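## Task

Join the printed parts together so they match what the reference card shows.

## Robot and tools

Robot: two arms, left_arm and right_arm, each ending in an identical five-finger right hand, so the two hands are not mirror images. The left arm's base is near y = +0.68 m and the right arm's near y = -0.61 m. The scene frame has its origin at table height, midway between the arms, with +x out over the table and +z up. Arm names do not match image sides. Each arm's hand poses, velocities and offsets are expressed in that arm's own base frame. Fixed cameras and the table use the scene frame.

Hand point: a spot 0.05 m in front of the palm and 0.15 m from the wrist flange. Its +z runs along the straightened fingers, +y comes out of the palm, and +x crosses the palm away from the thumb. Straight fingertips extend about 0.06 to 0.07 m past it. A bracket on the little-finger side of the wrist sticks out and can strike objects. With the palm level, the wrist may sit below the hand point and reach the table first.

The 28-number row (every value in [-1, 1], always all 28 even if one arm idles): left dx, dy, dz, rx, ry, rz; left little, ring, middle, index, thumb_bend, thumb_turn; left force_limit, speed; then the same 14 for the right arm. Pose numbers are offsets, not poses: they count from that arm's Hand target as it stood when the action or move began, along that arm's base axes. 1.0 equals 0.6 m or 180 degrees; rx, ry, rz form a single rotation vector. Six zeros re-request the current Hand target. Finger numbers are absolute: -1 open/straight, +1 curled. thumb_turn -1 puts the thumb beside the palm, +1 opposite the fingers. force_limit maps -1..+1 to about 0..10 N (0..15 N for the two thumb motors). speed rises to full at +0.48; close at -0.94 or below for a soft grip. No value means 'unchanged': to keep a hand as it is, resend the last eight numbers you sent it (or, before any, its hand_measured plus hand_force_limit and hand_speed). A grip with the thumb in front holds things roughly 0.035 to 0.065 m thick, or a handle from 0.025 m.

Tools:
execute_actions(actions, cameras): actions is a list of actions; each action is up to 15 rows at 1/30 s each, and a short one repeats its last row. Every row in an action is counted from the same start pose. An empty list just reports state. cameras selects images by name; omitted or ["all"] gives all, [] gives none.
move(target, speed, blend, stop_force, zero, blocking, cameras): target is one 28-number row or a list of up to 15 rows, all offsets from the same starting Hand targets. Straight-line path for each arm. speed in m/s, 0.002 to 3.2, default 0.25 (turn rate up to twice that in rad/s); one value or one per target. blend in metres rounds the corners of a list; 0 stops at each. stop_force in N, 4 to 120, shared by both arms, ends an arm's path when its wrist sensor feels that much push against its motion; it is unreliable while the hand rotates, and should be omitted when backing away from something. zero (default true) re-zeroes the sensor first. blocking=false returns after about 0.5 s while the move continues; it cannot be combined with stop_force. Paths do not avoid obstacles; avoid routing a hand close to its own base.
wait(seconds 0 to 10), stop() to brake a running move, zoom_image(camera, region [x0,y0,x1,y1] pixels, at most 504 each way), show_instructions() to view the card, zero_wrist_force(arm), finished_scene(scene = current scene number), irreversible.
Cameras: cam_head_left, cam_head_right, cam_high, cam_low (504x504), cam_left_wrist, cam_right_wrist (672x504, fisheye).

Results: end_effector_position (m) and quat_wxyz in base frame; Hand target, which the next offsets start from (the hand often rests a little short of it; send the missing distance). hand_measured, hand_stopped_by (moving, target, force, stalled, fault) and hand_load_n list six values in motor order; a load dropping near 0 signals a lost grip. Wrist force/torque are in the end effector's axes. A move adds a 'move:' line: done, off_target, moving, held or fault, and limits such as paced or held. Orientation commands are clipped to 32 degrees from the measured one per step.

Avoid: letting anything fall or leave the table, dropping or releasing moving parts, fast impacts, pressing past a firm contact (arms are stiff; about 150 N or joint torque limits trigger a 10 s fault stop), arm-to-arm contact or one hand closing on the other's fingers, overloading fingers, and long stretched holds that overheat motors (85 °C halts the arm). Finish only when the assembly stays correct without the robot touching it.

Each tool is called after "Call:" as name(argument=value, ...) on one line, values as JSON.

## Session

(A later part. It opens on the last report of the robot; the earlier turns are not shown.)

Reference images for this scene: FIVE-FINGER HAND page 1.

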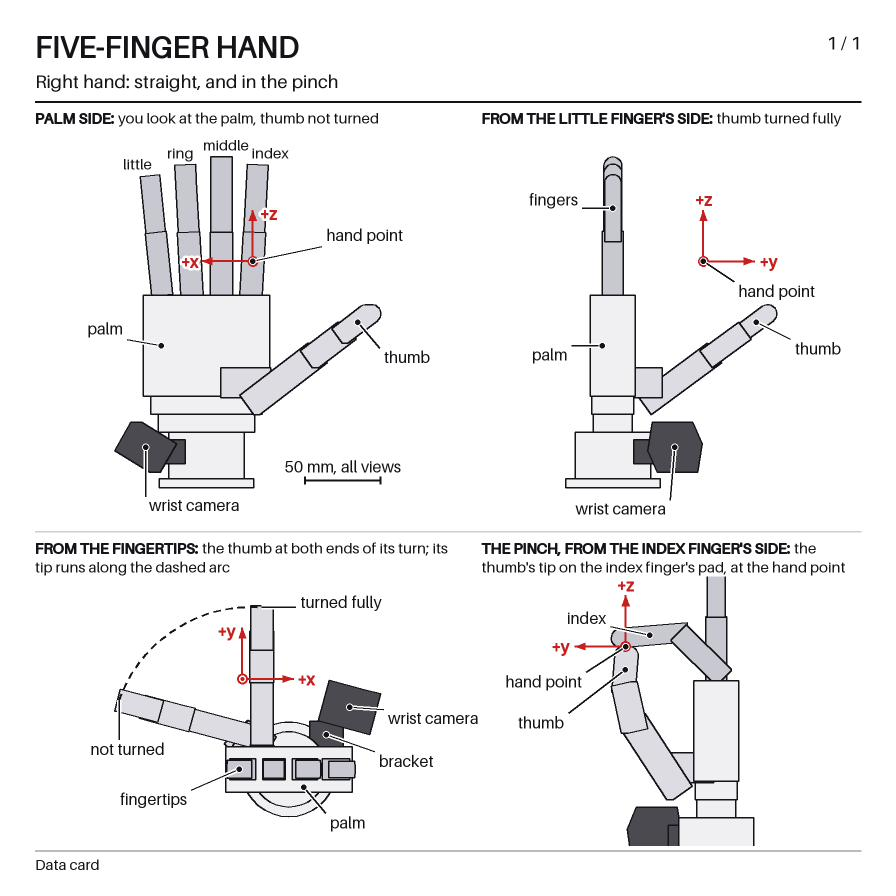

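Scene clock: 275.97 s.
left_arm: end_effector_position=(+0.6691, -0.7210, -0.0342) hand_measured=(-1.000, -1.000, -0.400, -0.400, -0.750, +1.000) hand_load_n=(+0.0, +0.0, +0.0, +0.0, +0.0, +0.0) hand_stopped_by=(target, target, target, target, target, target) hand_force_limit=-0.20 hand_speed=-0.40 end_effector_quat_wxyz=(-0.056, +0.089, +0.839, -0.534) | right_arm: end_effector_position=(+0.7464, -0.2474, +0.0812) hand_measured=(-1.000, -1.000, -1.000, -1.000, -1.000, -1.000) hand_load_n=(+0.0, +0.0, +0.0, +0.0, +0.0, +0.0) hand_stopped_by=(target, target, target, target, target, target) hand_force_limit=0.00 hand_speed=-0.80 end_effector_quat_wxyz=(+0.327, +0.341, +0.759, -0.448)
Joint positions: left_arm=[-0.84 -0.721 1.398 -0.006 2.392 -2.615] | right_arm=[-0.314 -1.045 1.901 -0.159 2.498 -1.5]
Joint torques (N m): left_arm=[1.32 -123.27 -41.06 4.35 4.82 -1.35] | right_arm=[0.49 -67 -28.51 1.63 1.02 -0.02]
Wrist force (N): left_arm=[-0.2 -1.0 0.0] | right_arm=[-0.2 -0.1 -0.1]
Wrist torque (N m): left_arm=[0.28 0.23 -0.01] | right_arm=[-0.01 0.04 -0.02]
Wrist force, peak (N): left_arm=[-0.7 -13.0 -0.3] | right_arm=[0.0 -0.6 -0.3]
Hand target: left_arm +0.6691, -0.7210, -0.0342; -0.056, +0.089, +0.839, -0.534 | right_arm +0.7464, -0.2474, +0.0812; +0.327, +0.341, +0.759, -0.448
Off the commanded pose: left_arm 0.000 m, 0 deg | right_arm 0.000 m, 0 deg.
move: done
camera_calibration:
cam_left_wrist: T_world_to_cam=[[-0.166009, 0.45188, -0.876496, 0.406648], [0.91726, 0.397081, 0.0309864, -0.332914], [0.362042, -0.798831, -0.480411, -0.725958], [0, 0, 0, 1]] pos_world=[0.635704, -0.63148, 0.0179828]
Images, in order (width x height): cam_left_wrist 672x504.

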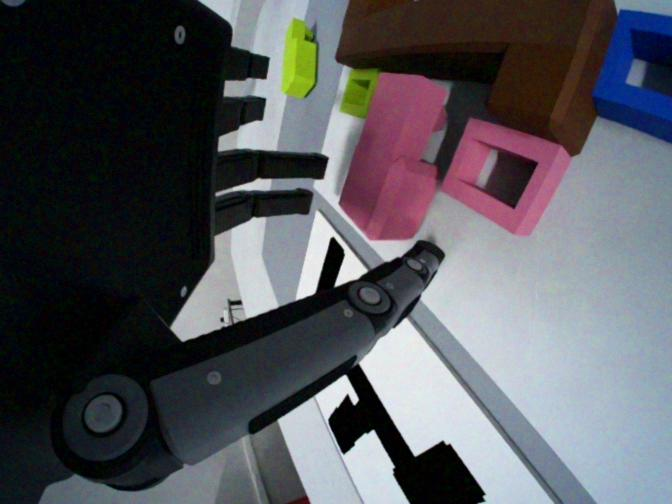

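Call:
move(target=[[-0.0195,0.006,-0.002,0,0,0,-1,-1,-0.4,-0.4,-0.75,1,-0.2,-0.4,0,0,0,0,0,0,-1,-1,-1,-1,-1,-1,0,-0.8],[-0.0195,0.006,-0.0022,0,0,0,-1,-1,0.31,0.31,0.21,1,-0.2,-0.85,0,0,0,0,0,0,-1,-1,-1,-1,-1,-1,0,-0.8]], cameras=["cam_left_wrist"])

Call:
move(target=[[0,0,0.055,0,0,0,-1,-1,0.31,0.31,0.21,1,-0.2,-0.85,0,0,0,0,0,0,-1,-1,-1,-1,-1,-1,0,-0.8],[0.026,0.0638,0.055,0,0,0,-1,-1,0.31,0.31,0.21,1,-0.2,-0.85,0,0,0,0,0,0,-1,-1,-1,-1,-1,-1,0,-0.8],[0.026,0.0638,0.033,0,0,0,-1,-1,0.31,0.31,0.21,1,-0.2,-0.85,0,0,0,0,0,0,-1,-1,-1,-1,-1,-1,0,-0.8]], speed=0.1, cameras=["cam_left_wrist","cam_low"])

Call:
zoom_image(camera="cam_low", region=[130, 310, 230, 390])

Call:
zoom_image(camera="cam_left_wrist", region=[320, 30, 590, 270])

Scene clock: 323.43 s.
left_arm: end_effector_position=(+0.6574, -0.7174, -0.0355) hand_measured=(-1.000, -1.000, +0.000, +0.014, -0.548, +1.000) hand_load_n=(+0.0, +0.0, +7.0, +5.5, +8.5, +0.5) hand_stopped_by=(target, target, force, force, force, target) hand_force_limit=-0.20 hand_speed=-0.85 end_effector_quat_wxyz=(-0.056, +0.089, +0.839, -0.534) | right_arm: end_effector_position=(+0.7464, -0.2474, +0.0812) hand_measured=(-1.000, -1.000, -1.000, -1.000, -1.000, -1.000) hand_load_n=(+0.0, +0.0, +0.0, +0.0, +0.0, +0.0) hand_stopped_by=(target, target, target, target, target, target) hand_force_limit=0.00 hand_speed=-0.80 end_effector_quat_wxyz=(+0.327, +0.341, +0.759, -0.448)
Joint positions: left_arm=[-0.848 -0.736 1.43 -0.028 2.386 -2.622] | right_arm=[-0.314 -1.045 1.901 -0.159 2.498 -1.5]
Joint torques (N m): left_arm=[6.71 -81.45 -35.55 4.79 3.55 2.28] | right_arm=[0.22 -65.87 -29.31 1.69 1.27 0.1]
Wrist force (N): left_arm=[-0.5 -7.5 -1.3] | right_arm=[0.0 0.0 -0.2]
Wrist torque (N m): left_arm=[0.23 0.25 0.04] | right_arm=[0.02 0.00 0.00]
Wrist force, peak (N): left_arm=[-0.9 -8.1 -1.2] | right_arm=[-0.2 -0.2 -0.6]
Hand target: left_arm +0.6574, -0.7174, -0.0355; -0.056, +0.089, +0.839, -0.534 | right_arm +0.7464, -0.2474, +0.0812; +0.327, +0.341, +0.759, -0.448
Off the commanded pose: left_arm 0.000 m, 0 deg | right_arm 0.000 m, 0 deg.
move: done
camera_calibration:
cam_left_wrist: T_world_to_cam=[[-0.165993, 0.451887, -0.876495, 0.401934], [0.917263, 0.397073, 0.0310015, -0.323579], [0.362042, -0.798831, -0.480411, -0.719471], [0, 0, 0, 1]] pos_world=[0.624004, -0.62788, 0.0166828]
Images, in order (width x height): cam_left_wrist 672x504.

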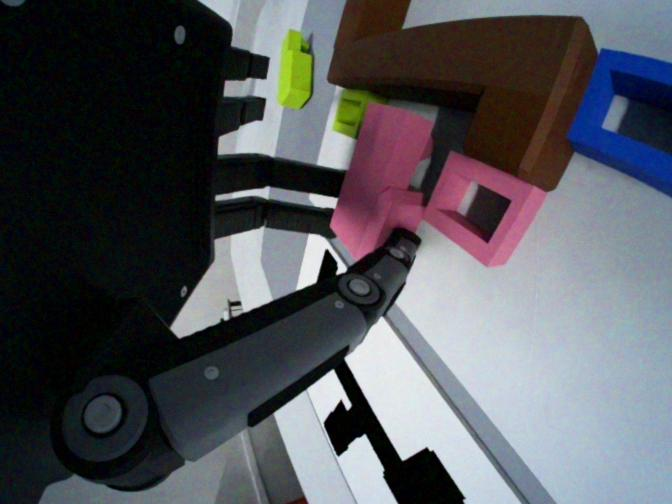

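Scene clock: 325.13 s.
left_arm: end_effector_position=(+0.6730, -0.6790, -0.0160) hand_measured=(-1.000, -1.000, +0.000, +0.014, -0.548, +1.000) hand_load_n=(+0.0, +0.0, +6.0, +3.5, +10.5, +0.5) hand_stopped_by=(target, target, force, force, force, target) hand_force_limit=-0.20 hand_speed=-0.85 end_effector_quat_wxyz=(-0.056, +0.089, +0.839, -0.534) end_effector_velocity=(+0.000, +0.001, +0.002) end_effector_angular_velocity=(+0.002, +0.001, +0.001) | right_arm: end_effector_position=(+0.7464, -0.2474, +0.0812) hand_measured=(-1.000, -1.000, -1.000, -1.000, -1.000, -1.000) hand_load_n=(+0.0, +0.0, +0.0, +0.0, +0.0, +0.0) hand_stopped_by=(target, target, target, target, target, target) hand_force_limit=0.00 hand_speed=-0.80 end_effector_quat_wxyz=(+0.327, +0.341, +0.759, -0.448)
Joint positions: left_arm=[-0.802 -0.763 1.445 0.016 2.422 -2.578] | right_arm=[-0.314 -1.045 1.901 -0.159 2.498 -1.5]
Joint velocities: left_arm=[0 -0.002 0 0.005 -0.001 0] | right_arm=[within noise]
Joint torques (N m): left_arm=[-21.06 -120.07 -37.97 4.79 -1.81 -2.76] | right_arm=[3.51 -68.66 -29.14 1.71 1.25 -0.14]
Wrist force (N): left_arm=[-0.4 -0.6 -0.1] | right_arm=[0.1 0.1 -0.2]
Wrist torque (N m): left_arm=[0.33 0.28 0.01] | right_arm=[0.03 -0.01 0.01]
Wrist force, peak (N): left_arm=[-1.1 -7.7 -1.1] | right_arm=[0.3 -0.5 0.1]
Hand target: left_arm +0.6730, -0.6791, -0.0157; -0.056, +0.089, +0.839, -0.534 | right_arm +0.7464, -0.2474, +0.0812; +0.327, +0.341, +0.759, -0.448
Off the commanded pose: left_arm 0.000 m, 0 deg | right_arm 0.000 m, 0 deg.
move: done
camera_calibration:
cam_left_wrist: T_world_to_cam=[[-0.166088, 0.452057, -0.87639, 0.404506], [0.917249, 0.397107, 0.0310037, -0.353714], [0.362036, -0.798718, -0.480603, -0.68495], [0, 0, 0, 1]] pos_world=[0.639604, -0.58948, 0.0362821]
Images, in order (width x height): cam_low 504x504, cam_left_wrist 672x504.

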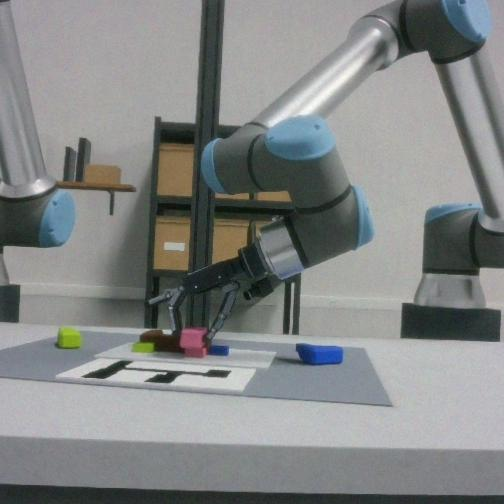

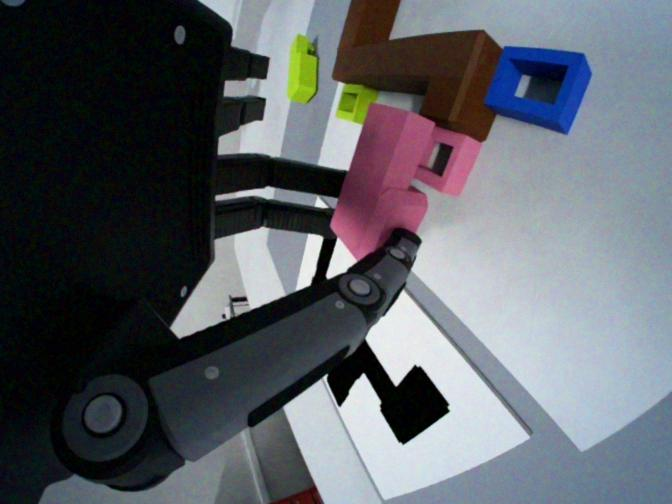

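Scaled by 5.040 from the camera's 504x504 image, which has a finer 720x720 frame.

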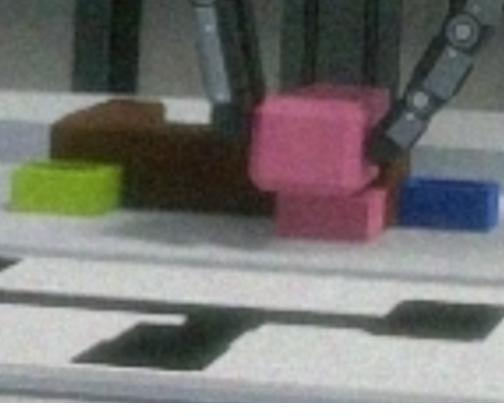

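Scaled by 1.867 from the camera's 672x504 image, which has a finer 960x720 frame.

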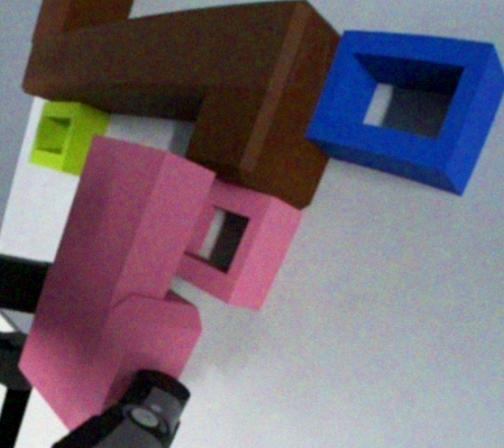

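Call:
move(target=[[0.0006,0.0025,-0.034,0,0,0,-1,-1,0.31,0.31,0.21,1,-0.2,-0.85,0,0,0,0,0,0,-1,-1,-1,-1,-1,-1,0,-0.8]], speed=0.02, stop_force=4, cameras=["cam_left_wrist","cam_low"])

Call:
zoom_image(camera="cam_left_wrist", region=[320, 30, 590, 270])

Call:
zoom_image(camera="cam_low", region=[130, 310, 230, 390])

Scene clock: 364.30 s.
left_arm: end_effector_position=(+0.6734, -0.6777, -0.0344) hand_measured=(-1.000, -1.000, +0.000, +0.014, -0.548, +1.000) hand_load_n=(+0.0, +0.0, +7.5, +4.5, +9.5, +0.0) hand_stopped_by=(target, target, force, force, force, target) hand_force_limit=-0.20 hand_speed=-0.85 end_effector_quat_wxyz=(-0.056, +0.089, +0.839, -0.534) | right_arm: end_effector_position=(+0.7464, -0.2474, +0.0812) hand_measured=(-1.000, -1.000, -1.000, -1.000, -1.000, -1.000) hand_load_n=(+0.0, +0.0, +0.0, -0.5, +0.0, +0.0) hand_stopped_by=(target, target, target, target, target, target) hand_force_limit=0.00 hand_speed=-0.80 end_effector_quat_wxyz=(+0.327, +0.341, +0.759, -0.448)
Joint positions: left_arm=[-0.8 -0.743 1.449 -0.006 2.423 -2.577] | right_arm=[-0.314 -1.045 1.901 -0.159 2.498 -1.5]
Joint torques (N m): left_arm=[-8.63 -122.39 -39.71 5.83 -1.5 -2.18] | right_arm=[0.93 -69.79 -29.53 1.67 0.96 0.3]
Wrist force (N): left_arm=[-3.6 -1.2 2.5] | right_arm=[-0.2 -0.1 -0.1]
Wrist torque (N m): left_arm=[0.39 0.09 -0.11] | right_arm=[0.00 0.04 -0.02]
Wrist force, peak (N): left_arm=[-3.3 -11.6 -0.7] | right_arm=[0.0 -0.6 -0.2]
Hand target: left_arm +0.6734, -0.6777, -0.0344; -0.056, +0.089, +0.839, -0.534 (not the last commanded pose) | right_arm +0.7464, -0.2474, +0.0812; +0.327, +0.341, +0.759, -0.448
Off the commanded pose: left_arm 0.002 m, 0 deg | right_arm 0.000 m, 0 deg.
move: contact (left_arm)
camera_calibration:
cam_left_wrist: T_world_to_cam=[[-0.165922, 0.451901, -0.876502, 0.387622], [0.917242, 0.397113, 0.0311072, -0.353978], [0.362128, -0.798803, -0.480393, -0.69314], [0, 0, 0, 1]] pos_world=[0.640004, -0.58828, 0.017783]
Images, in order (width x height): cam_low 504x504, cam_left_wrist 672x504.

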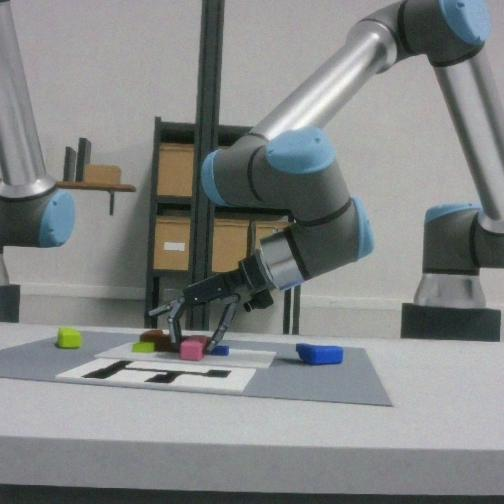

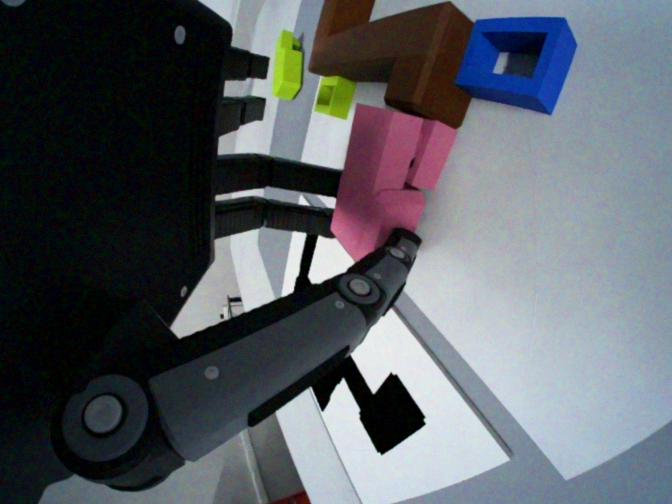

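Scaled by 1.867 from the camera's 672x504 image, which has a finer 960x720 frame.

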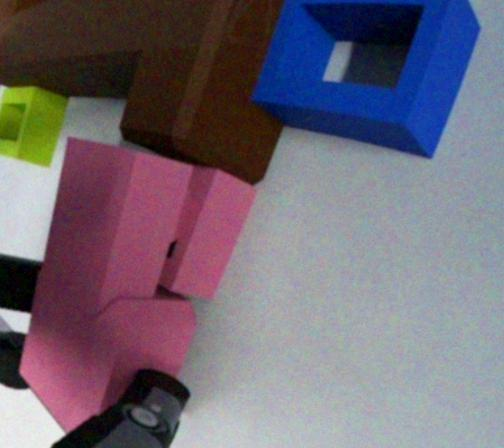

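Scaled by 5.040 from the camera's 504x504 image, which has a finer 720x720 frame.

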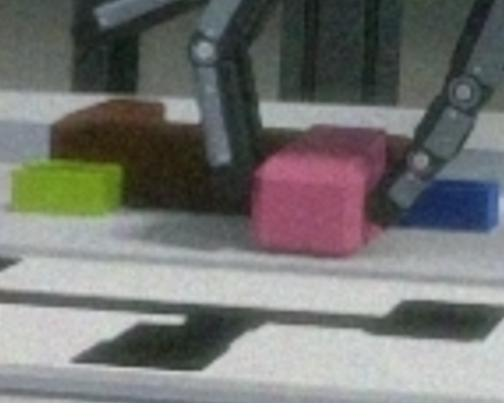

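Call:
move(target=[[0,0,-0.0005,0,0,0,-1,-1,-0.3,-0.3,-0.69,1,-0.2,-0.7,0,0,0,0,0,0,-1,-1,-1,-1,-1,-1,0,-0.8],[0,0.003,0,0,0,0,-1,-1,-0.6,-0.6,-0.78,1,-0.2,-0.4,0,0,0,0,0,0,-1,-1,-1,-1,-1,-1,0,-0.8],[0,0.003,0.2,0,0,0,-1,-1,-0.6,-0.6,-0.78,1,-0.2,-0.4,0,0,0,0,0,0,-1,-1,-1,-1,-1,-1,0,-0.8]], speed=0.14, cameras=["cam_left_wrist","cam_low","cam_high"])

Call:
zoom_image(camera="cam_left_wrist", region=[380, 100, 672, 350])

Call:
zoom_image(camera="cam_low", region=[130, 310, 230, 390])

Call:
zoom_image(camera="cam_high", region=[220, 130, 400, 280])

Scene clock: 382.53 s.
left_arm: end_effector_position=(+0.6734, -0.6760, +0.0858) hand_measured=(-1.000, -1.000, -0.600, -0.600, -0.780, +1.000) hand_load_n=(+0.0, -0.5, +0.0, +0.0, +0.0, +0.0) hand_stopped_by=(target, target, target, target, target, target) hand_force_limit=-0.20 hand_speed=-0.40 end_effector_quat_wxyz=(-0.056, +0.089, +0.839, -0.534) end_effector_velocity=(+0.000, +0.000, -0.002) end_effector_angular_velocity=(-0.001, +0.000, +0.000) | right_arm: end_effector_position=(+0.7464, -0.2474, +0.0812) hand_measured=(-1.000, -1.000, -1.000, -1.000, -1.000, -1.000) hand_load_n=(+0.0, +0.0, +0.0, +0.0, +0.0, +0.0) hand_stopped_by=(target, target, target, target, target, target) hand_force_limit=0.00 hand_speed=-0.80 end_effector_quat_wxyz=(+0.327, +0.341, +0.759, -0.448)
Joint positions: left_arm=[-0.799 -0.861 1.415 0.146 2.424 -2.576] | right_arm=[-0.314 -1.045 1.901 -0.159 2.498 -1.5]
Joint velocities: left_arm=[0 0.002 0.002 -0.005 0.001 -0.001] | right_arm=[within noise]
Joint torques (N m): left_arm=[13.96 -78.01 -20.47 -2.13 2.32 2.46] | right_arm=[2.75 -67.59 -29.12 1.38 0.97 0.25]
Wrist force (N): left_arm=[0.2 -0.1 -0.2] | right_arm=[-0.1 -0.4 -0.1]
Wrist torque (N m): left_arm=[0.42 0.18 -0.10] | right_arm=[-0.04 0.01 -0.02]
Wrist force, peak (N): left_arm=[-3.9 -1.4 2.3] | right_arm=[0.0 -0.6 -0.4]
Hand target: left_arm +0.6734, -0.6759, +0.0856; -0.056, +0.089, +0.839, -0.534 | right_arm +0.7464, -0.2474, +0.0812; +0.327, +0.341, +0.759, -0.448
Off the commanded pose: left_arm 0.000 m, 0 deg | right_arm 0.000 m, 0 deg.
move: done
camera_calibration:
cam_left_wrist: T_world_to_cam=[[-0.165843, 0.451725, -0.876607, 0.492071], [0.917254, 0.397087, 0.03109, -0.358412], [0.362134, -0.798916, -0.480201, -0.634135], [0, 0, 0, 1]] pos_world=[0.640004, -0.58658, 0.137984]
Images, in order (width x height): cam_high 504x504, cam_low 504x504, cam_left_wrist 672x504.

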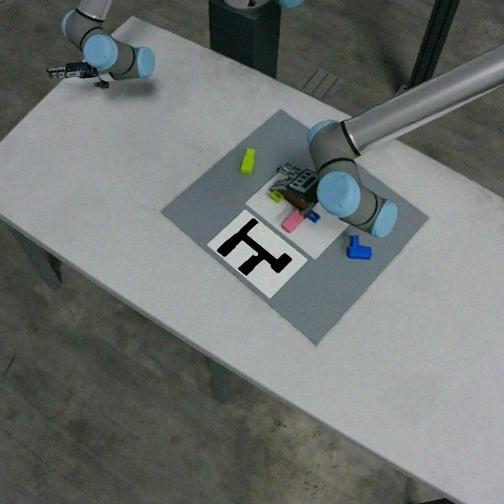

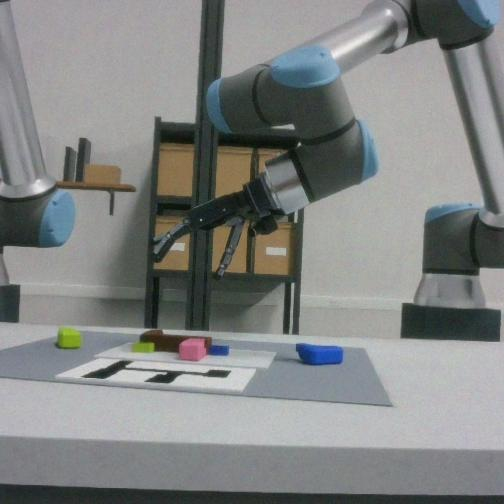

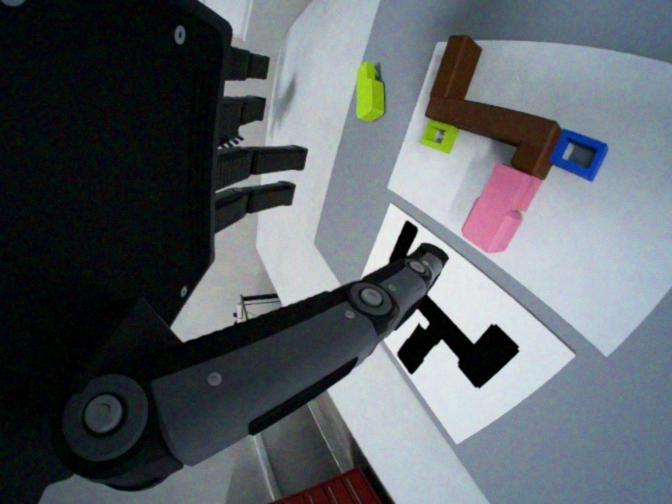

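Scaled by 1.726 from the camera's 672x504 image, which has a finer 960x720 frame.

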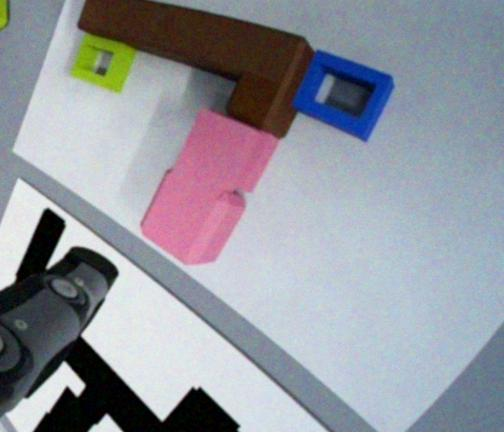

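Scaled by 5.040 from the camera's 504x504 image, which has a finer 720x720 frame.

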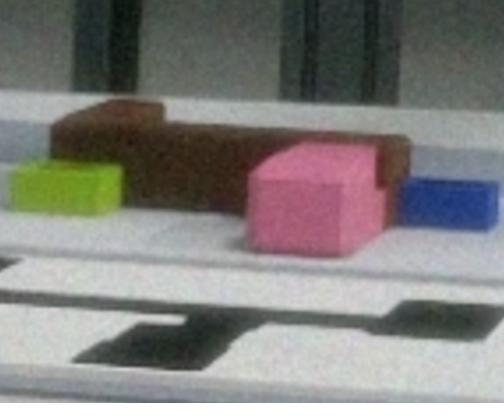

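Scaled by 2.800 from the camera's 504x504 image, which has a finer 720x720 frame.

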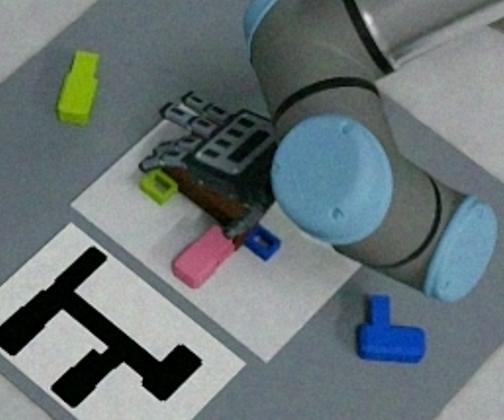

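Call:
move(target=[[-0.1857,-0.328,0.057,0,0,0.19,-1,-1,-0.4,-0.4,-0.75,1,-0.2,-0.4,0,0,0,0,0,0,-1,-1,-1,-1,-1,-1,0,-0.8]], speed=0.3, cameras=["cam_left_wrist"])

Call:
zoom_image(camera="cam_left_wrist", region=[400, 150, 600, 300])

Scene clock: 398.70 s.
left_arm: end_effector_position=(+0.5620, -0.8727, +0.1196) hand_measured=(-1.000, -1.000, -0.400, -0.400, -0.750, +1.000) hand_load_n=(+0.0, +0.0, +0.0, +0.0, +0.0, +0.0) hand_stopped_by=(target, target, target, target, target, target) hand_force_limit=-0.20 hand_speed=-0.40 end_effector_quat_wxyz=(+0.103, -0.162, +0.828, -0.527) | right_arm: end_effector_position=(+0.7464, -0.2474, +0.0812) hand_measured=(-1.000, -1.000, -1.000, -1.000, -1.000, -1.000) hand_load_n=(+0.0, +0.0, +0.0, +0.0, +0.0, +0.0) hand_stopped_by=(target, target, target, target, target, target) hand_force_limit=0.00 hand_speed=-0.80 end_effector_quat_wxyz=(+0.327, +0.341, +0.759, -0.448)
Joint positions: left_arm=[-1.201 -0.952 1.471 -0.082 1.556 -3.148] | right_arm=[-0.314 -1.045 1.901 -0.159 2.498 -1.5]
Joint torques (N m): left_arm=[-10.85 -113.37 -25.08 -3.64 -3.1 -1.74] | right_arm=[1.47 -66.71 -28.45 1.5 1.22 0.33]
Wrist force (N): left_arm=[0.2 -0.8 0.8] | right_arm=[-0.2 -0.1 -0.2]
Wrist torque (N m): left_arm=[0.27 0.08 -0.06] | right_arm=[0.01 0.04 -0.02]
Wrist force, peak (N): left_arm=[2.4 -1.9 2.1] | right_arm=[-0.1 -0.5 -0.3]
Hand target: left_arm +0.5619, -0.8727, +0.1198; +0.103, -0.162, +0.828, -0.527 | right_arm +0.7464, -0.2474, +0.0812; +0.327, +0.341, +0.759, -0.448
Off the commanded pose: left_arm 0.000 m, 0 deg | right_arm 0.000 m, 0 deg.
move: done
camera_calibration:
cam_left_wrist: T_world_to_cam=[[-0.391214, 0.280704, -0.876446, 0.569467], [0.535648, 0.843866, 0.0311759, 0.425221], [0.748354, -0.45727, -0.48049, -0.653432], [0, 0, 0, 1]] pos_world=[0.484013, -0.817476, 0.171883]
Images, in order (width x height): cam_left_wrist 672x504.

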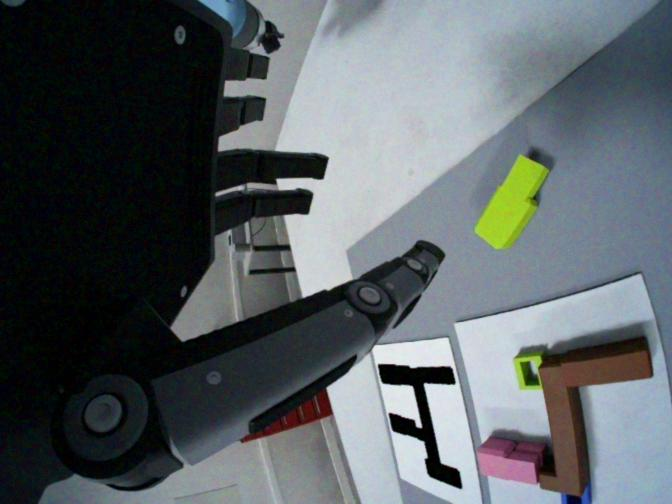

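Scaled by 2.520 from the camera's 672x504 image, which has a finer 960x720 frame.

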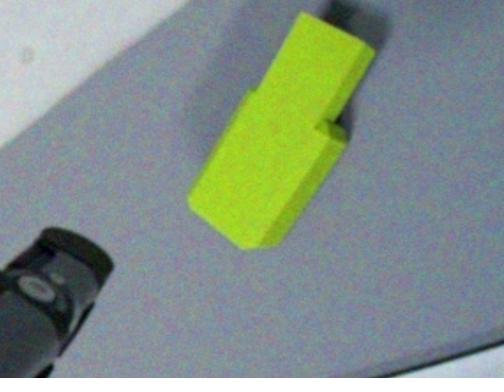

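Call:
move(target=[[0.0152,-0.0097,-0.14,0,0,-0.0115,-1,-1,-0.4,-0.4,-0.75,1,-0.2,-0.4,0,0,0,0,0,0,-1,-1,-1,-1,-1,-1,0,-0.8],[0.0152,-0.0097,-0.2653,0,0,-0.0115,-1,-1,-0.4,-0.4,-0.75,1,-0.2,-0.4,0,0,0,0,0,0,-1,-1,-1,-1,-1,-1,0,-0.8]], speed=[0.2,0.06], stop_force=6, cameras=["cam_left_wrist"])

Scene clock: 423.53 s.
left_arm: end_effector_position=(+0.5711, -0.8786, -0.0394) hand_measured=(-1.000, -1.000, -0.400, -0.400, -0.750, +1.000) hand_load_n=(+0.0, +0.0, +0.0, +0.0, +0.0, +0.0) hand_stopped_by=(target, target, target, target, target, target) hand_force_limit=-0.20 hand_speed=-0.40 end_effector_quat_wxyz=(+0.094, -0.147, +0.831, -0.529) | right_arm: end_effector_position=(+0.7464, -0.2474, +0.0812) hand_measured=(-1.000, -1.000, -1.000, -1.000, -1.000, -1.000) hand_load_n=(+0.0, +0.0, -0.5, +0.0, +0.0, +0.0) hand_stopped_by=(target, target, target, target, target, target) hand_force_limit=0.00 hand_speed=-0.80 end_effector_quat_wxyz=(+0.327, +0.341, +0.759, -0.448)
Joint positions: left_arm=[-1.183 -0.786 1.507 -0.284 1.605 -3.125] | right_arm=[-0.314 -1.045 1.901 -0.159 2.498 -1.5]
Joint torques (N m): left_arm=[-16.86 -119.69 -43.5 3.42 -2.48 -2.27] | right_arm=[1.82 -65.52 -29.3 1.65 1.02 0.28]
Wrist force (N): left_arm=[0.2 -0.9 1.5] | right_arm=[-0.1 -0.2 -0.3]
Wrist torque (N m): left_arm=[0.22 0.09 0.03] | right_arm=[-0.01 0.03 -0.01]
Wrist force, peak (N): left_arm=[0.3 -3.4 0.3] | right_arm=[-0.4 -0.6 -0.2]
Hand target: left_arm +0.5711, -0.8786, -0.0394; +0.094, -0.147, +0.831, -0.529 | right_arm +0.7464, -0.2474, +0.0812; +0.327, +0.341, +0.759, -0.448
Off the commanded pose: left_arm 0.000 m, 0 deg | right_arm 0.000 m, 0 deg.
move: done
camera_calibration:
cam_left_wrist: T_world_to_cam=[[-0.380846, 0.294453, -0.876501, 0.441398], [0.565614, 0.824084, 0.0310806, 0.395684], [0.731462, -0.483924, -0.480396, -0.753138], [0, 0, 0, 1]] pos_world=[0.495193, -0.820509, 0.012783]
Images, in order (width x height): cam_left_wrist 672x504.

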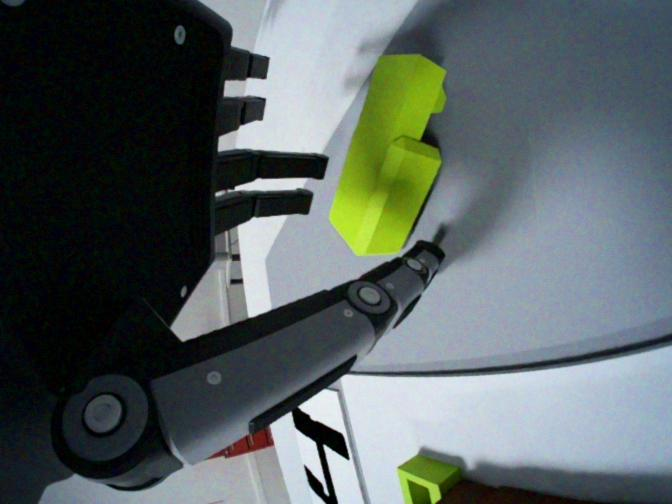

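Call:
move(target=[[-0.0125,-0.0045,0,0,0,0,-1,-1,-0.4,-0.4,-0.75,1,-0.2,-0.4,0,0,0,0,0,0,-1,-1,-1,-1,-1,-1,0,-0.8],[-0.0125,-0.0045,-0.0002,0,0,0,-1,-1,0.3,0.3,0.2,1,-0.1,-0.85,0,0,0,0,0,0,-1,-1,-1,-1,-1,-1,0,-0.8]], cameras=["cam_left_wrist"])

Call:
move(target=[[0,0,0.18,0,0,0,-1,-1,0.3,0.3,0.2,1,-0.1,-0.85,0,0,0,0,0,0,-1,-1,-1,-1,-1,-1,0,-0.8],[0.136,0.193,0.18,0,0,-0.182,-1,-1,0.3,0.3,0.2,1,-0.1,-0.85,0,0,0,0,0,0,-1,-1,-1,-1,-1,-1,0,-0.8],[0.136,0.193,0.04,0,0,-0.182,-1,-1,0.3,0.3,0.2,1,-0.1,-0.85,0,0,0,0,0,0,-1,-1,-1,-1,-1,-1,0,-0.8]], speed=[0.15,0.25,0.12], blend=[0.03,0.03,0], cameras=["cam_left_wrist","cam_low"])

Call:
zoom_image(camera="cam_low", region=[110, 310, 210, 390])

Call:
zoom_image(camera="cam_left_wrist", region=[320, 30, 590, 270])

Scene clock: 455.50 s.
left_arm: end_effector_position=(+0.5635, -0.8813, -0.0395) hand_measured=(-1.000, -1.000, +0.000, +0.014, -0.548, +1.000) hand_load_n=(+0.0, +0.0, +7.0, +7.0, +8.5, +0.5) hand_stopped_by=(target, target, force, force, force, target) hand_force_limit=-0.10 hand_speed=-0.85 end_effector_quat_wxyz=(+0.094, -0.147, +0.831, -0.529) | right_arm: end_effector_position=(+0.7464, -0.2474, +0.0812) hand_measured=(-1.000, -1.000, -1.000, -1.000, -1.000, -1.000) hand_load_n=(+0.0, +0.0, +0.0, +0.0, +0.0, +0.0) hand_stopped_by=(target, target, target, target, target, target) hand_force_limit=0.00 hand_speed=-0.80 end_effector_quat_wxyz=(+0.327, +0.341, +0.759, -0.448)
Joint positions: left_arm=[-1.193 -0.788 1.512 -0.286 1.596 -3.129] | right_arm=[-0.314 -1.045 1.901 -0.159 2.498 -1.5]
Joint torques (N m): left_arm=[10.08 -79.45 -34.19 -1.02 3.9 2.07] | right_arm=[1.02 -66.52 -29.43 1.67 0.98 0.5]
Wrist force (N): left_arm=[-0.9 -8.9 -0.9] | right_arm=[0.1 -0.3 -0.2]
Wrist torque (N m): left_arm=[0.16 0.12 0.14] | right_arm=[-0.02 -0.01 -0.01]
Wrist force, peak (N): left_arm=[-0.9 -9.4 -1.1] | right_arm=[0.0 -0.6 -0.4]
Hand target: left_arm +0.5636, -0.8813, -0.0395; +0.094, -0.147, +0.831, -0.529 | right_arm +0.7464, -0.2474, +0.0812; +0.327, +0.341, +0.759, -0.448
Off the commanded pose: left_arm 0.000 m, 0 deg | right_arm 0.000 m, 0 deg.
move: done
camera_calibration:
cam_left_wrist: T_world_to_cam=[[-0.380824, 0.294485, -0.8765, 0.439265], [0.565629, 0.824073, 0.0311146, 0.402136], [0.731462, -0.483924, -0.480396, -0.749007], [0, 0, 0, 1]] pos_world=[0.487693, -0.823209, 0.012683]
Images, in order (width x height): cam_left_wrist 672x504.

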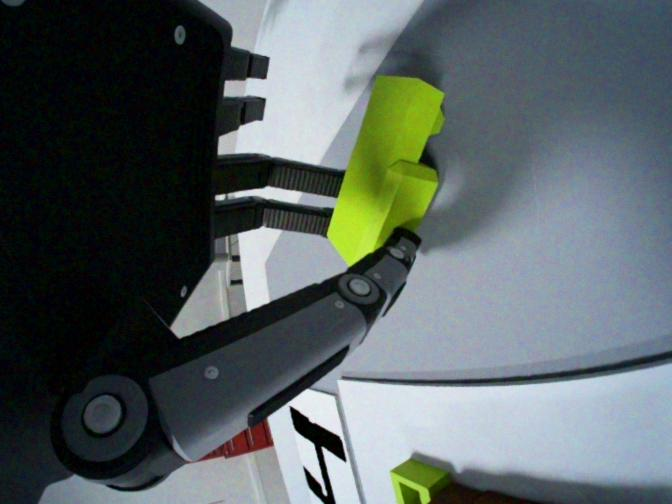

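Scene clock: 458.40 s.
left_arm: end_effector_position=(+0.6451, -0.7653, -0.0158) hand_measured=(-1.000, -1.000, +0.000, +0.014, -0.548, +1.000) hand_load_n=(+0.0, +0.0, +5.0, +4.5, +11.0, +0.5) hand_stopped_by=(target, target, force, force, force, target) hand_force_limit=-0.10 hand_speed=-0.85 end_effector_quat_wxyz=(-0.059, +0.094, +0.838, -0.534) | right_arm: end_effector_position=(+0.7464, -0.2474, +0.0812) hand_measured=(-1.000, -1.000, -1.000, -1.000, -1.000, -1.000) hand_load_n=(+0.0, +0.0, +0.0, +0.0, +0.0, +0.0) hand_stopped_by=(target, target, target, target, target, target) hand_force_limit=0.00 hand_speed=-0.80 end_effector_quat_wxyz=(+0.327, +0.341, +0.759, -0.448)
Joint positions: left_arm=[-0.894 -0.732 1.374 0.002 2.358 -2.653] | right_arm=[-0.314 -1.045 1.901 -0.159 2.498 -1.5]
Joint torques (N m): left_arm=[-21.09 -125.55 -43.33 4.2 2.06 -0.22] | right_arm=[-1.05 -66.13 -29.86 2.1 1.11 0.13]
Wrist force (N): left_arm=[-0.1 -0.9 0.4] | right_arm=[0.3 -0.4 0.1]
Wrist torque (N m): left_arm=[0.27 0.20 0.11] | right_arm=[-0.06 -0.04 0.00]
Wrist force, peak (N): left_arm=[-0.8 -9.2 -1.2] | right_arm=[-0.1 -0.6 -0.4]
Hand target: left_arm +0.6452, -0.7655, -0.0155; -0.059, +0.094, +0.838, -0.534 | right_arm +0.7464, -0.2474, +0.0812; +0.327, +0.341, +0.759, -0.448
Off the commanded pose: left_arm 0.000 m, 0 deg | right_arm 0.000 m, 0 deg.
move: done
camera_calibration:
cam_left_wrist: T_world_to_cam=[[-0.161127, 0.453884, -0.876372, 0.437294], [0.921561, 0.386994, 0.030993, -0.304331], [0.353218, -0.802637, -0.480637, -0.741063], [0, 0, 0, 1]] pos_world=[0.612676, -0.67551, 0.0364819]
Images, in order (width x height): cam_low 504x504, cam_left_wrist 672x504.

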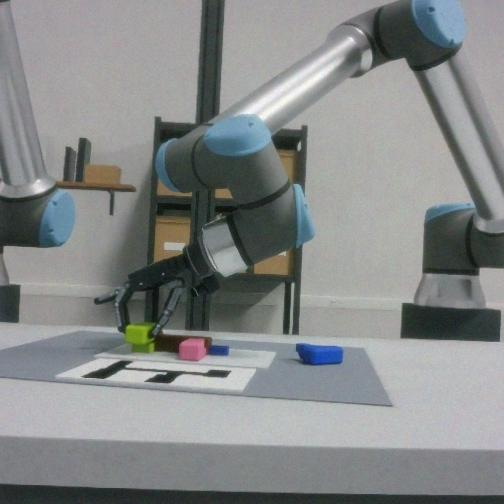

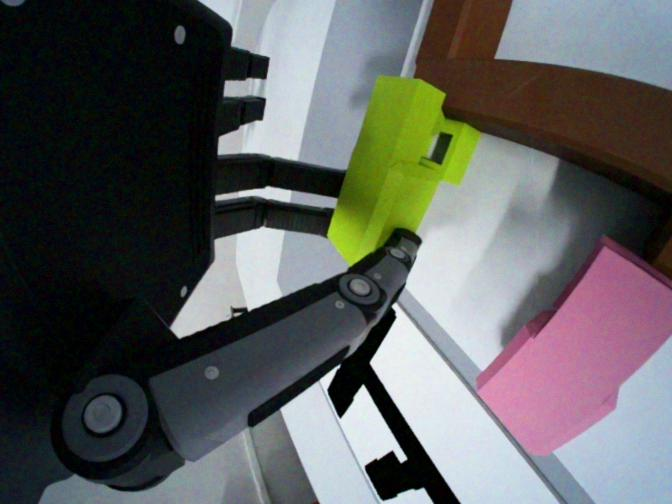

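Scaled by 5.040 from the camera's 504x504 image, which has a finer 720x720 frame.

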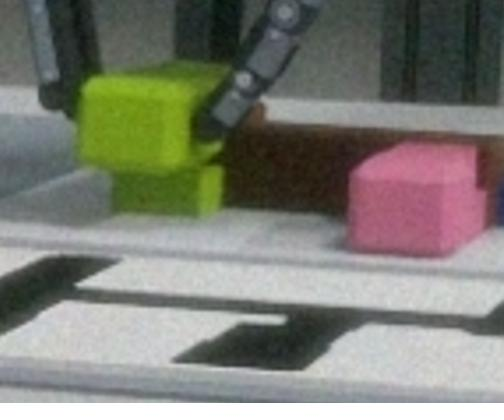

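Scaled by 1.867 from the camera's 672x504 image, which has a finer 960x720 frame.

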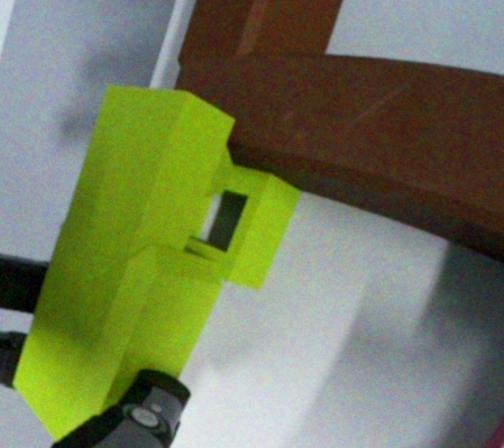

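Call:
move(target=[[0.0122,-0.0024,0,0,0,0,-1,-1,0.3,0.3,0.2,1,-0.1,-0.85,0,0,0,0,0,0,-1,-1,-1,-1,-1,-1,0,-0.8],[0.0122,-0.0024,-0.033,0,0,0,-1,-1,0.3,0.3,0.2,1,-0.1,-0.85,0,0,0,0,0,0,-1,-1,-1,-1,-1,-1,0,-0.8]], speed=0.02, stop_force=4, cameras=["cam_left_wrist","cam_low"])

Call:
zoom_image(camera="cam_left_wrist", region=[320, 30, 590, 270])

Call:
zoom_image(camera="cam_low", region=[110, 310, 210, 390])

Scene clock: 495.00 s.
left_arm: end_effector_position=(+0.6525, -0.7669, -0.0336) hand_measured=(-1.000, -1.000, +0.000, +0.014, -0.548, +1.000) hand_load_n=(+0.0, -0.5, +8.5, +3.5, +10.0, -1.5) hand_stopped_by=(target, target, force, force, force, target) hand_force_limit=-0.10 hand_speed=-0.85 end_effector_quat_wxyz=(-0.059, +0.094, +0.838, -0.534) | right_arm: end_effector_position=(+0.7464, -0.2474, +0.0812) hand_measured=(-1.000, -1.000, -1.000, -1.000, -1.000, -1.000) hand_load_n=(+0.0, +0.0, +0.0, +0.0, +0.0, -0.5) hand_stopped_by=(target, target, target, target, target, target) hand_force_limit=0.00 hand_speed=-0.80 end_effector_quat_wxyz=(+0.327, +0.341, +0.759, -0.448)
Joint positions: left_arm=[-0.889 -0.704 1.358 -0.007 2.363 -2.648] | right_arm=[-0.314 -1.045 1.901 -0.159 2.498 -1.5]
Joint torques (N m): left_arm=[-4.65 -125.61 -43.5 4.57 -1.88 -1.54] | right_arm=[1.76 -67.69 -29.43 1.56 1.23 0.48]
Wrist force (N): left_arm=[0.4 -2.1 2.8] | right_arm=[0.1 0.0 -0.1]
Wrist torque (N m): left_arm=[0.31 0.04 -0.25] | right_arm=[0.02 -0.01 0.00]
Wrist force, peak (N): left_arm=[1.1 -11.2 -2.7] | right_arm=[-0.1 -0.6 -0.4]
Hand target: left_arm +0.6525, -0.7669, -0.0336; -0.059, +0.094, +0.838, -0.534 (not the last commanded pose) | right_arm +0.7464, -0.2474, +0.0812; +0.327, +0.341, +0.759, -0.448
Off the commanded pose: left_arm 0.002 m, 0 deg | right_arm 0.000 m, 0 deg.
move: contact (left_arm); path passed 1 of 2 targets
camera_calibration:
cam_left_wrist: T_world_to_cam=[[-0.160948, 0.453689, -0.876506, 0.42324], [0.921568, 0.386971, 0.0310783, -0.310037], [0.353282, -0.802758, -0.480387, -0.75361], [0, 0, 0, 1]] pos_world=[0.620076, -0.677011, 0.018583]
Images, in order (width x height): cam_low 504x504, cam_left_wrist 672x504.

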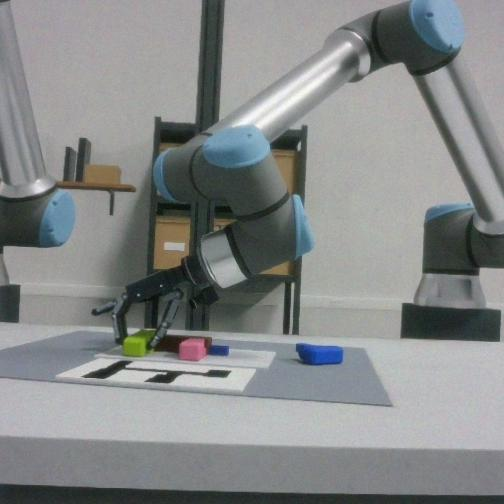

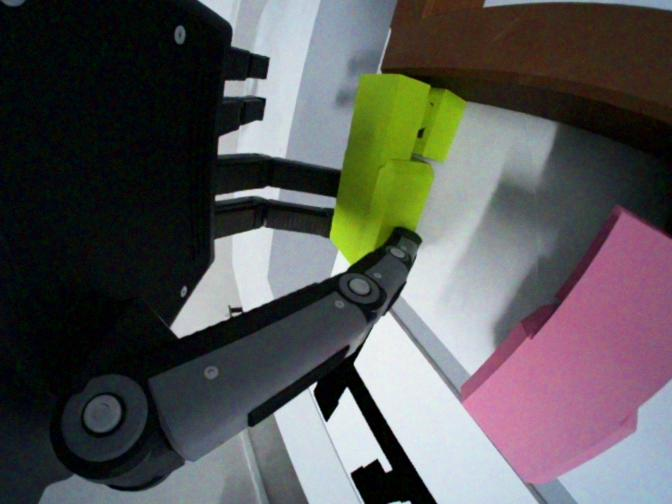

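Scaled by 1.867 from the camera's 672x504 image, which has a finer 960x720 frame.

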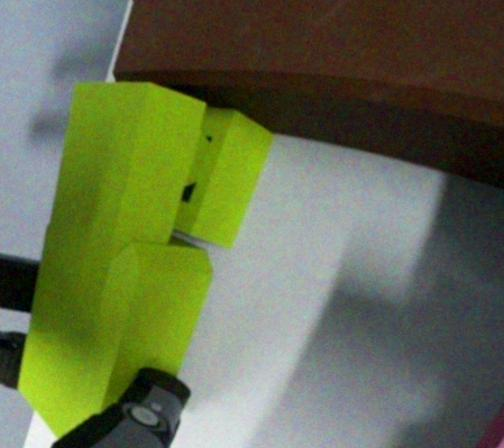

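Scaled by 5.040 from the camera's 504x504 image, which has a finer 720x720 frame.

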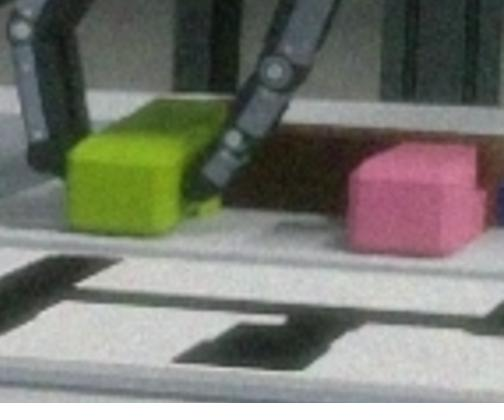

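Call:
move(target=[[0,0,-0.001,0,0,0,-1,-1,-0.3,-0.3,-0.69,1,-0.2,-0.7,0,0,0,0,0,0,-1,-1,-1,-1,-1,-1,0,-0.8],[0,0.003,0,0,0,0,-1,-1,-0.6,-0.6,-0.78,1,-0.2,-0.4,0,0,0,0,0,0,-1,-1,-1,-1,-1,-1,0,-0.8],[0,0.003,0.2,0,0,0,-1,-1,-0.6,-0.6,-0.78,1,-0.2,-0.4,0,0,0,0,0,0,-1,-1,-1,-1,-1,-1,0,-0.8]], speed=0.14, cameras=["cam_left_wrist","cam_low","cam_high"])

Call:
zoom_image(camera="cam_left_wrist", region=[380, 60, 672, 350])

Call:
zoom_image(camera="cam_low", region=[110, 310, 210, 390])

Call:
zoom_image(camera="cam_high", region=[220, 130, 400, 280])

Scene clock: 510.53 s.
left_arm: end_effector_position=(+0.6526, -0.7652, +0.0867) hand_measured=(-1.000, -1.000, -0.600, -0.600, -0.780, +1.000) hand_load_n=(+0.0, +0.0, +0.0, +0.0, +0.0, +0.0) hand_stopped_by=(target, target, target, target, target, target) hand_force_limit=-0.20 hand_speed=-0.40 end_effector_quat_wxyz=(-0.059, +0.094, +0.838, -0.534) | right_arm: end_effector_position=(+0.7464, -0.2474, +0.0812) hand_measured=(-1.000, -1.000, -1.000, -1.000, -1.000, -1.000) hand_load_n=(+0.0, +0.0, +0.0, +0.0, +0.0, +0.0) hand_stopped_by=(target, target, target, target, target, target) hand_force_limit=0.00 hand_speed=-0.80 end_effector_quat_wxyz=(+0.327, +0.341, +0.759, -0.448)
Joint positions: left_arm=[-0.887 -0.816 1.322 0.141 2.364 -2.647] | right_arm=[-0.314 -1.045 1.901 -0.159 2.498 -1.5]
Joint torques (N m): left_arm=[7.56 -82.25 -22.37 -1.66 1.94 2.02] | right_arm=[0.92 -69.54 -30.1 1.67 1.27 0.19]
Wrist force (N): left_arm=[-0.1 -0.7 0.9] | right_arm=[0.3 -0.2 0.1]
Wrist torque (N m): left_arm=[0.27 0.17 -0.15] | right_arm=[-0.03 -0.06 0.01]
Wrist force, peak (N): left_arm=[0.6 -2.0 3.4] | right_arm=[-0.3 -0.4 -0.4]
Hand target: left_arm +0.6525, -0.7651, +0.0864; -0.059, +0.094, +0.838, -0.534 | right_arm +0.7464, -0.2474, +0.0812; +0.327, +0.341, +0.759, -0.448
Off the commanded pose: left_arm 0.000 m, 0 deg | right_arm 0.000 m, 0 deg.
move: done
camera_calibration:
cam_left_wrist: T_world_to_cam=[[-0.160834, 0.453429, -0.876661, 0.527705], [0.921546, 0.387021, 0.0311079, -0.314482], [0.353392, -0.80288, -0.480101, -0.69468], [0, 0, 0, 1]] pos_world=[0.620176, -0.675311, 0.138884]
Images, in order (width x height): cam_high 504x504, cam_low 504x504, cam_left_wrist 672x504.

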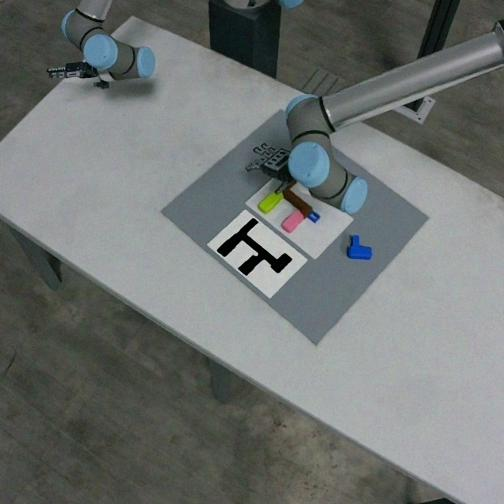

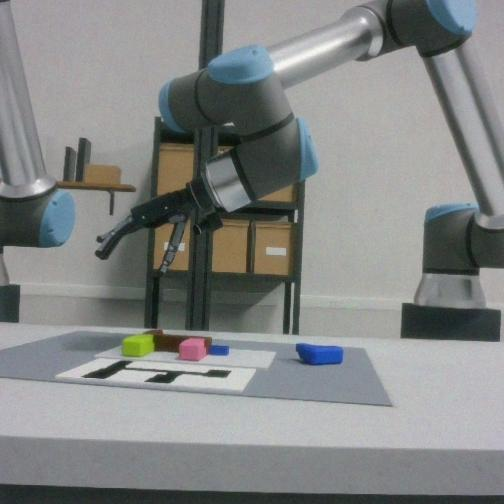

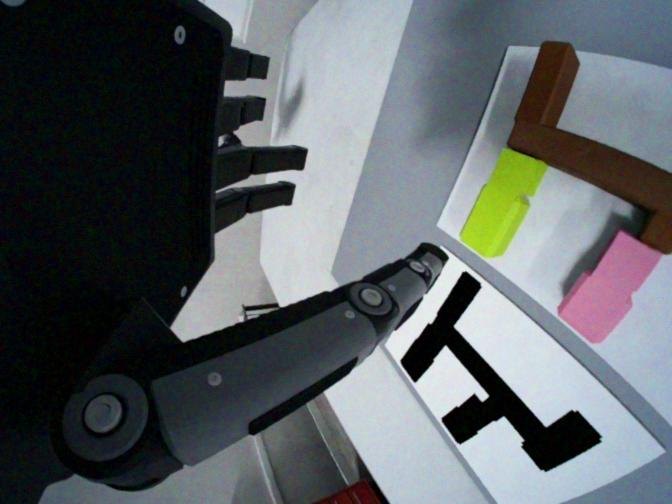

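Scaled by 1.726 from the camera's 672x504 image, which has a finer 960x720 frame.

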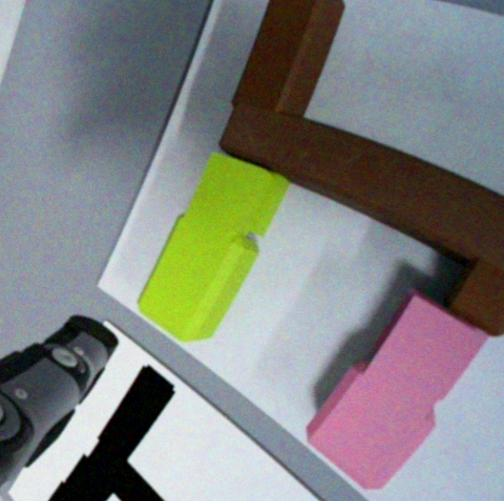

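Scaled by 5.040 from the camera's 504x504 image, which has a finer 720x720 frame.

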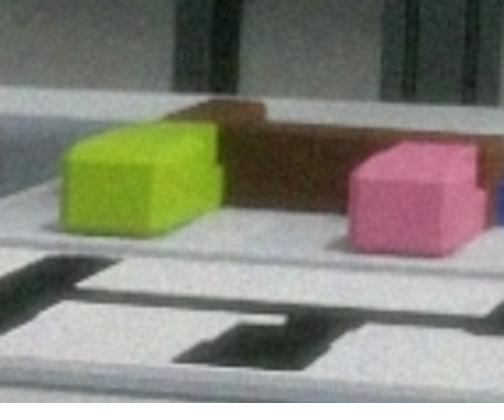

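Scaled by 2.800 from the camera's 504x504 image, which has a finer 720x720 frame.

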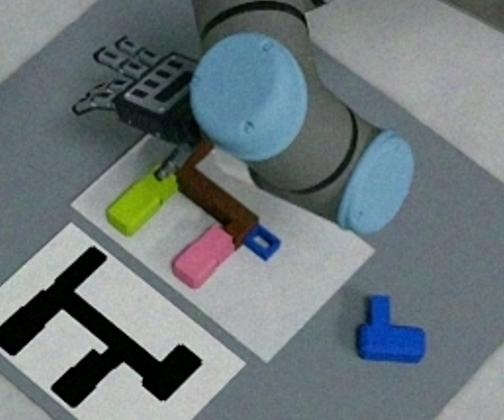

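Call:
move(target=[[0,0.1,0.1,0,0,0,-1,-1,-0.6,-0.6,-0.78,1,-0.2,-0.4,0,0,0.25,0,0,0,-1,-1,-0.4,-0.4,-0.75,1,-0.2,-0.4],[-0.42,0.9,0.27,0,0,0.25,-1,-1,-0.6,-0.6,-0.78,1,-0.2,-0.4,-0.1,0.7,0.3,-0.169,0.0855,0.336,-1,-1,-0.4,-0.4,-0.75,1,-0.2,-0.4]], speed=[0.2,0.35], blend=0.03, cameras=["cam_high"])

Scene clock: 615.67 s.
left_arm: end_effector_position=(+0.4005, -0.2252, +0.2484) hand_measured=(-1.000, -1.000, -0.600, -0.600, -0.780, +1.000) hand_load_n=(+0.0, +0.0, +0.0, +0.0, +0.0, +0.0) hand_stopped_by=(target, target, target, target, target, target) hand_force_limit=-0.20 hand_speed=-0.40 end_effector_quat_wxyz=(+0.149, -0.234, +0.810, -0.516) | right_arm: end_effector_position=(+0.6864, +0.1726, +0.2613) hand_measured=(-1.000, -1.000, -0.400, -0.400, -0.750, +1.000) hand_load_n=(+0.0, +0.0, +0.0, +0.0, +0.0, +0.0) hand_stopped_by=(target, target, target, target, target, target) hand_force_limit=-0.20 hand_speed=-0.40 end_effector_quat_wxyz=(+0.480, -0.235, +0.722, -0.439)
Joint positions: left_arm=[-0.939 -2.055 2.409 0.083 1.633 -3.112] | right_arm=[0.122 -1.551 2.18 -0.448 2.112 -2.532]
Joint torques (N m): left_arm=[15.05 -13.99 -46.97 0.12 1.75 1.84] | right_arm=[6.11 -22.2 -39.32 -4.01 1.06 -1.56]
Wrist force (N): left_arm=[0.1 -0.9 1.2] | right_arm=[-0.2 0.0 0.3]
Wrist torque (N m): left_arm=[0.29 0.13 -0.08] | right_arm=[-0.09 0.01 -0.06]
Wrist force, peak (N): left_arm=[-1.7 -1.2 1.5] | right_arm=[-2.6 -0.9 0.6]
Hand target: left_arm +0.4005, -0.2251, +0.2484; +0.150, -0.234, +0.810, -0.516 | right_arm +0.6864, +0.1726, +0.2612; +0.480, -0.235, +0.722, -0.439
Off the commanded pose: left_arm 0.000 m, 0 deg | right_arm 0.000 m, 0 deg.
move: done
Images, in order (width x height): cam_high 504x504.

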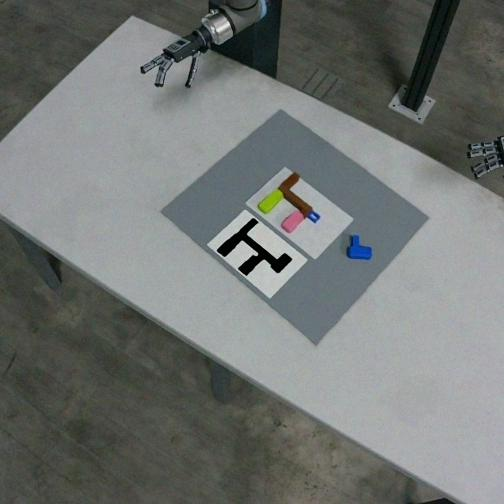

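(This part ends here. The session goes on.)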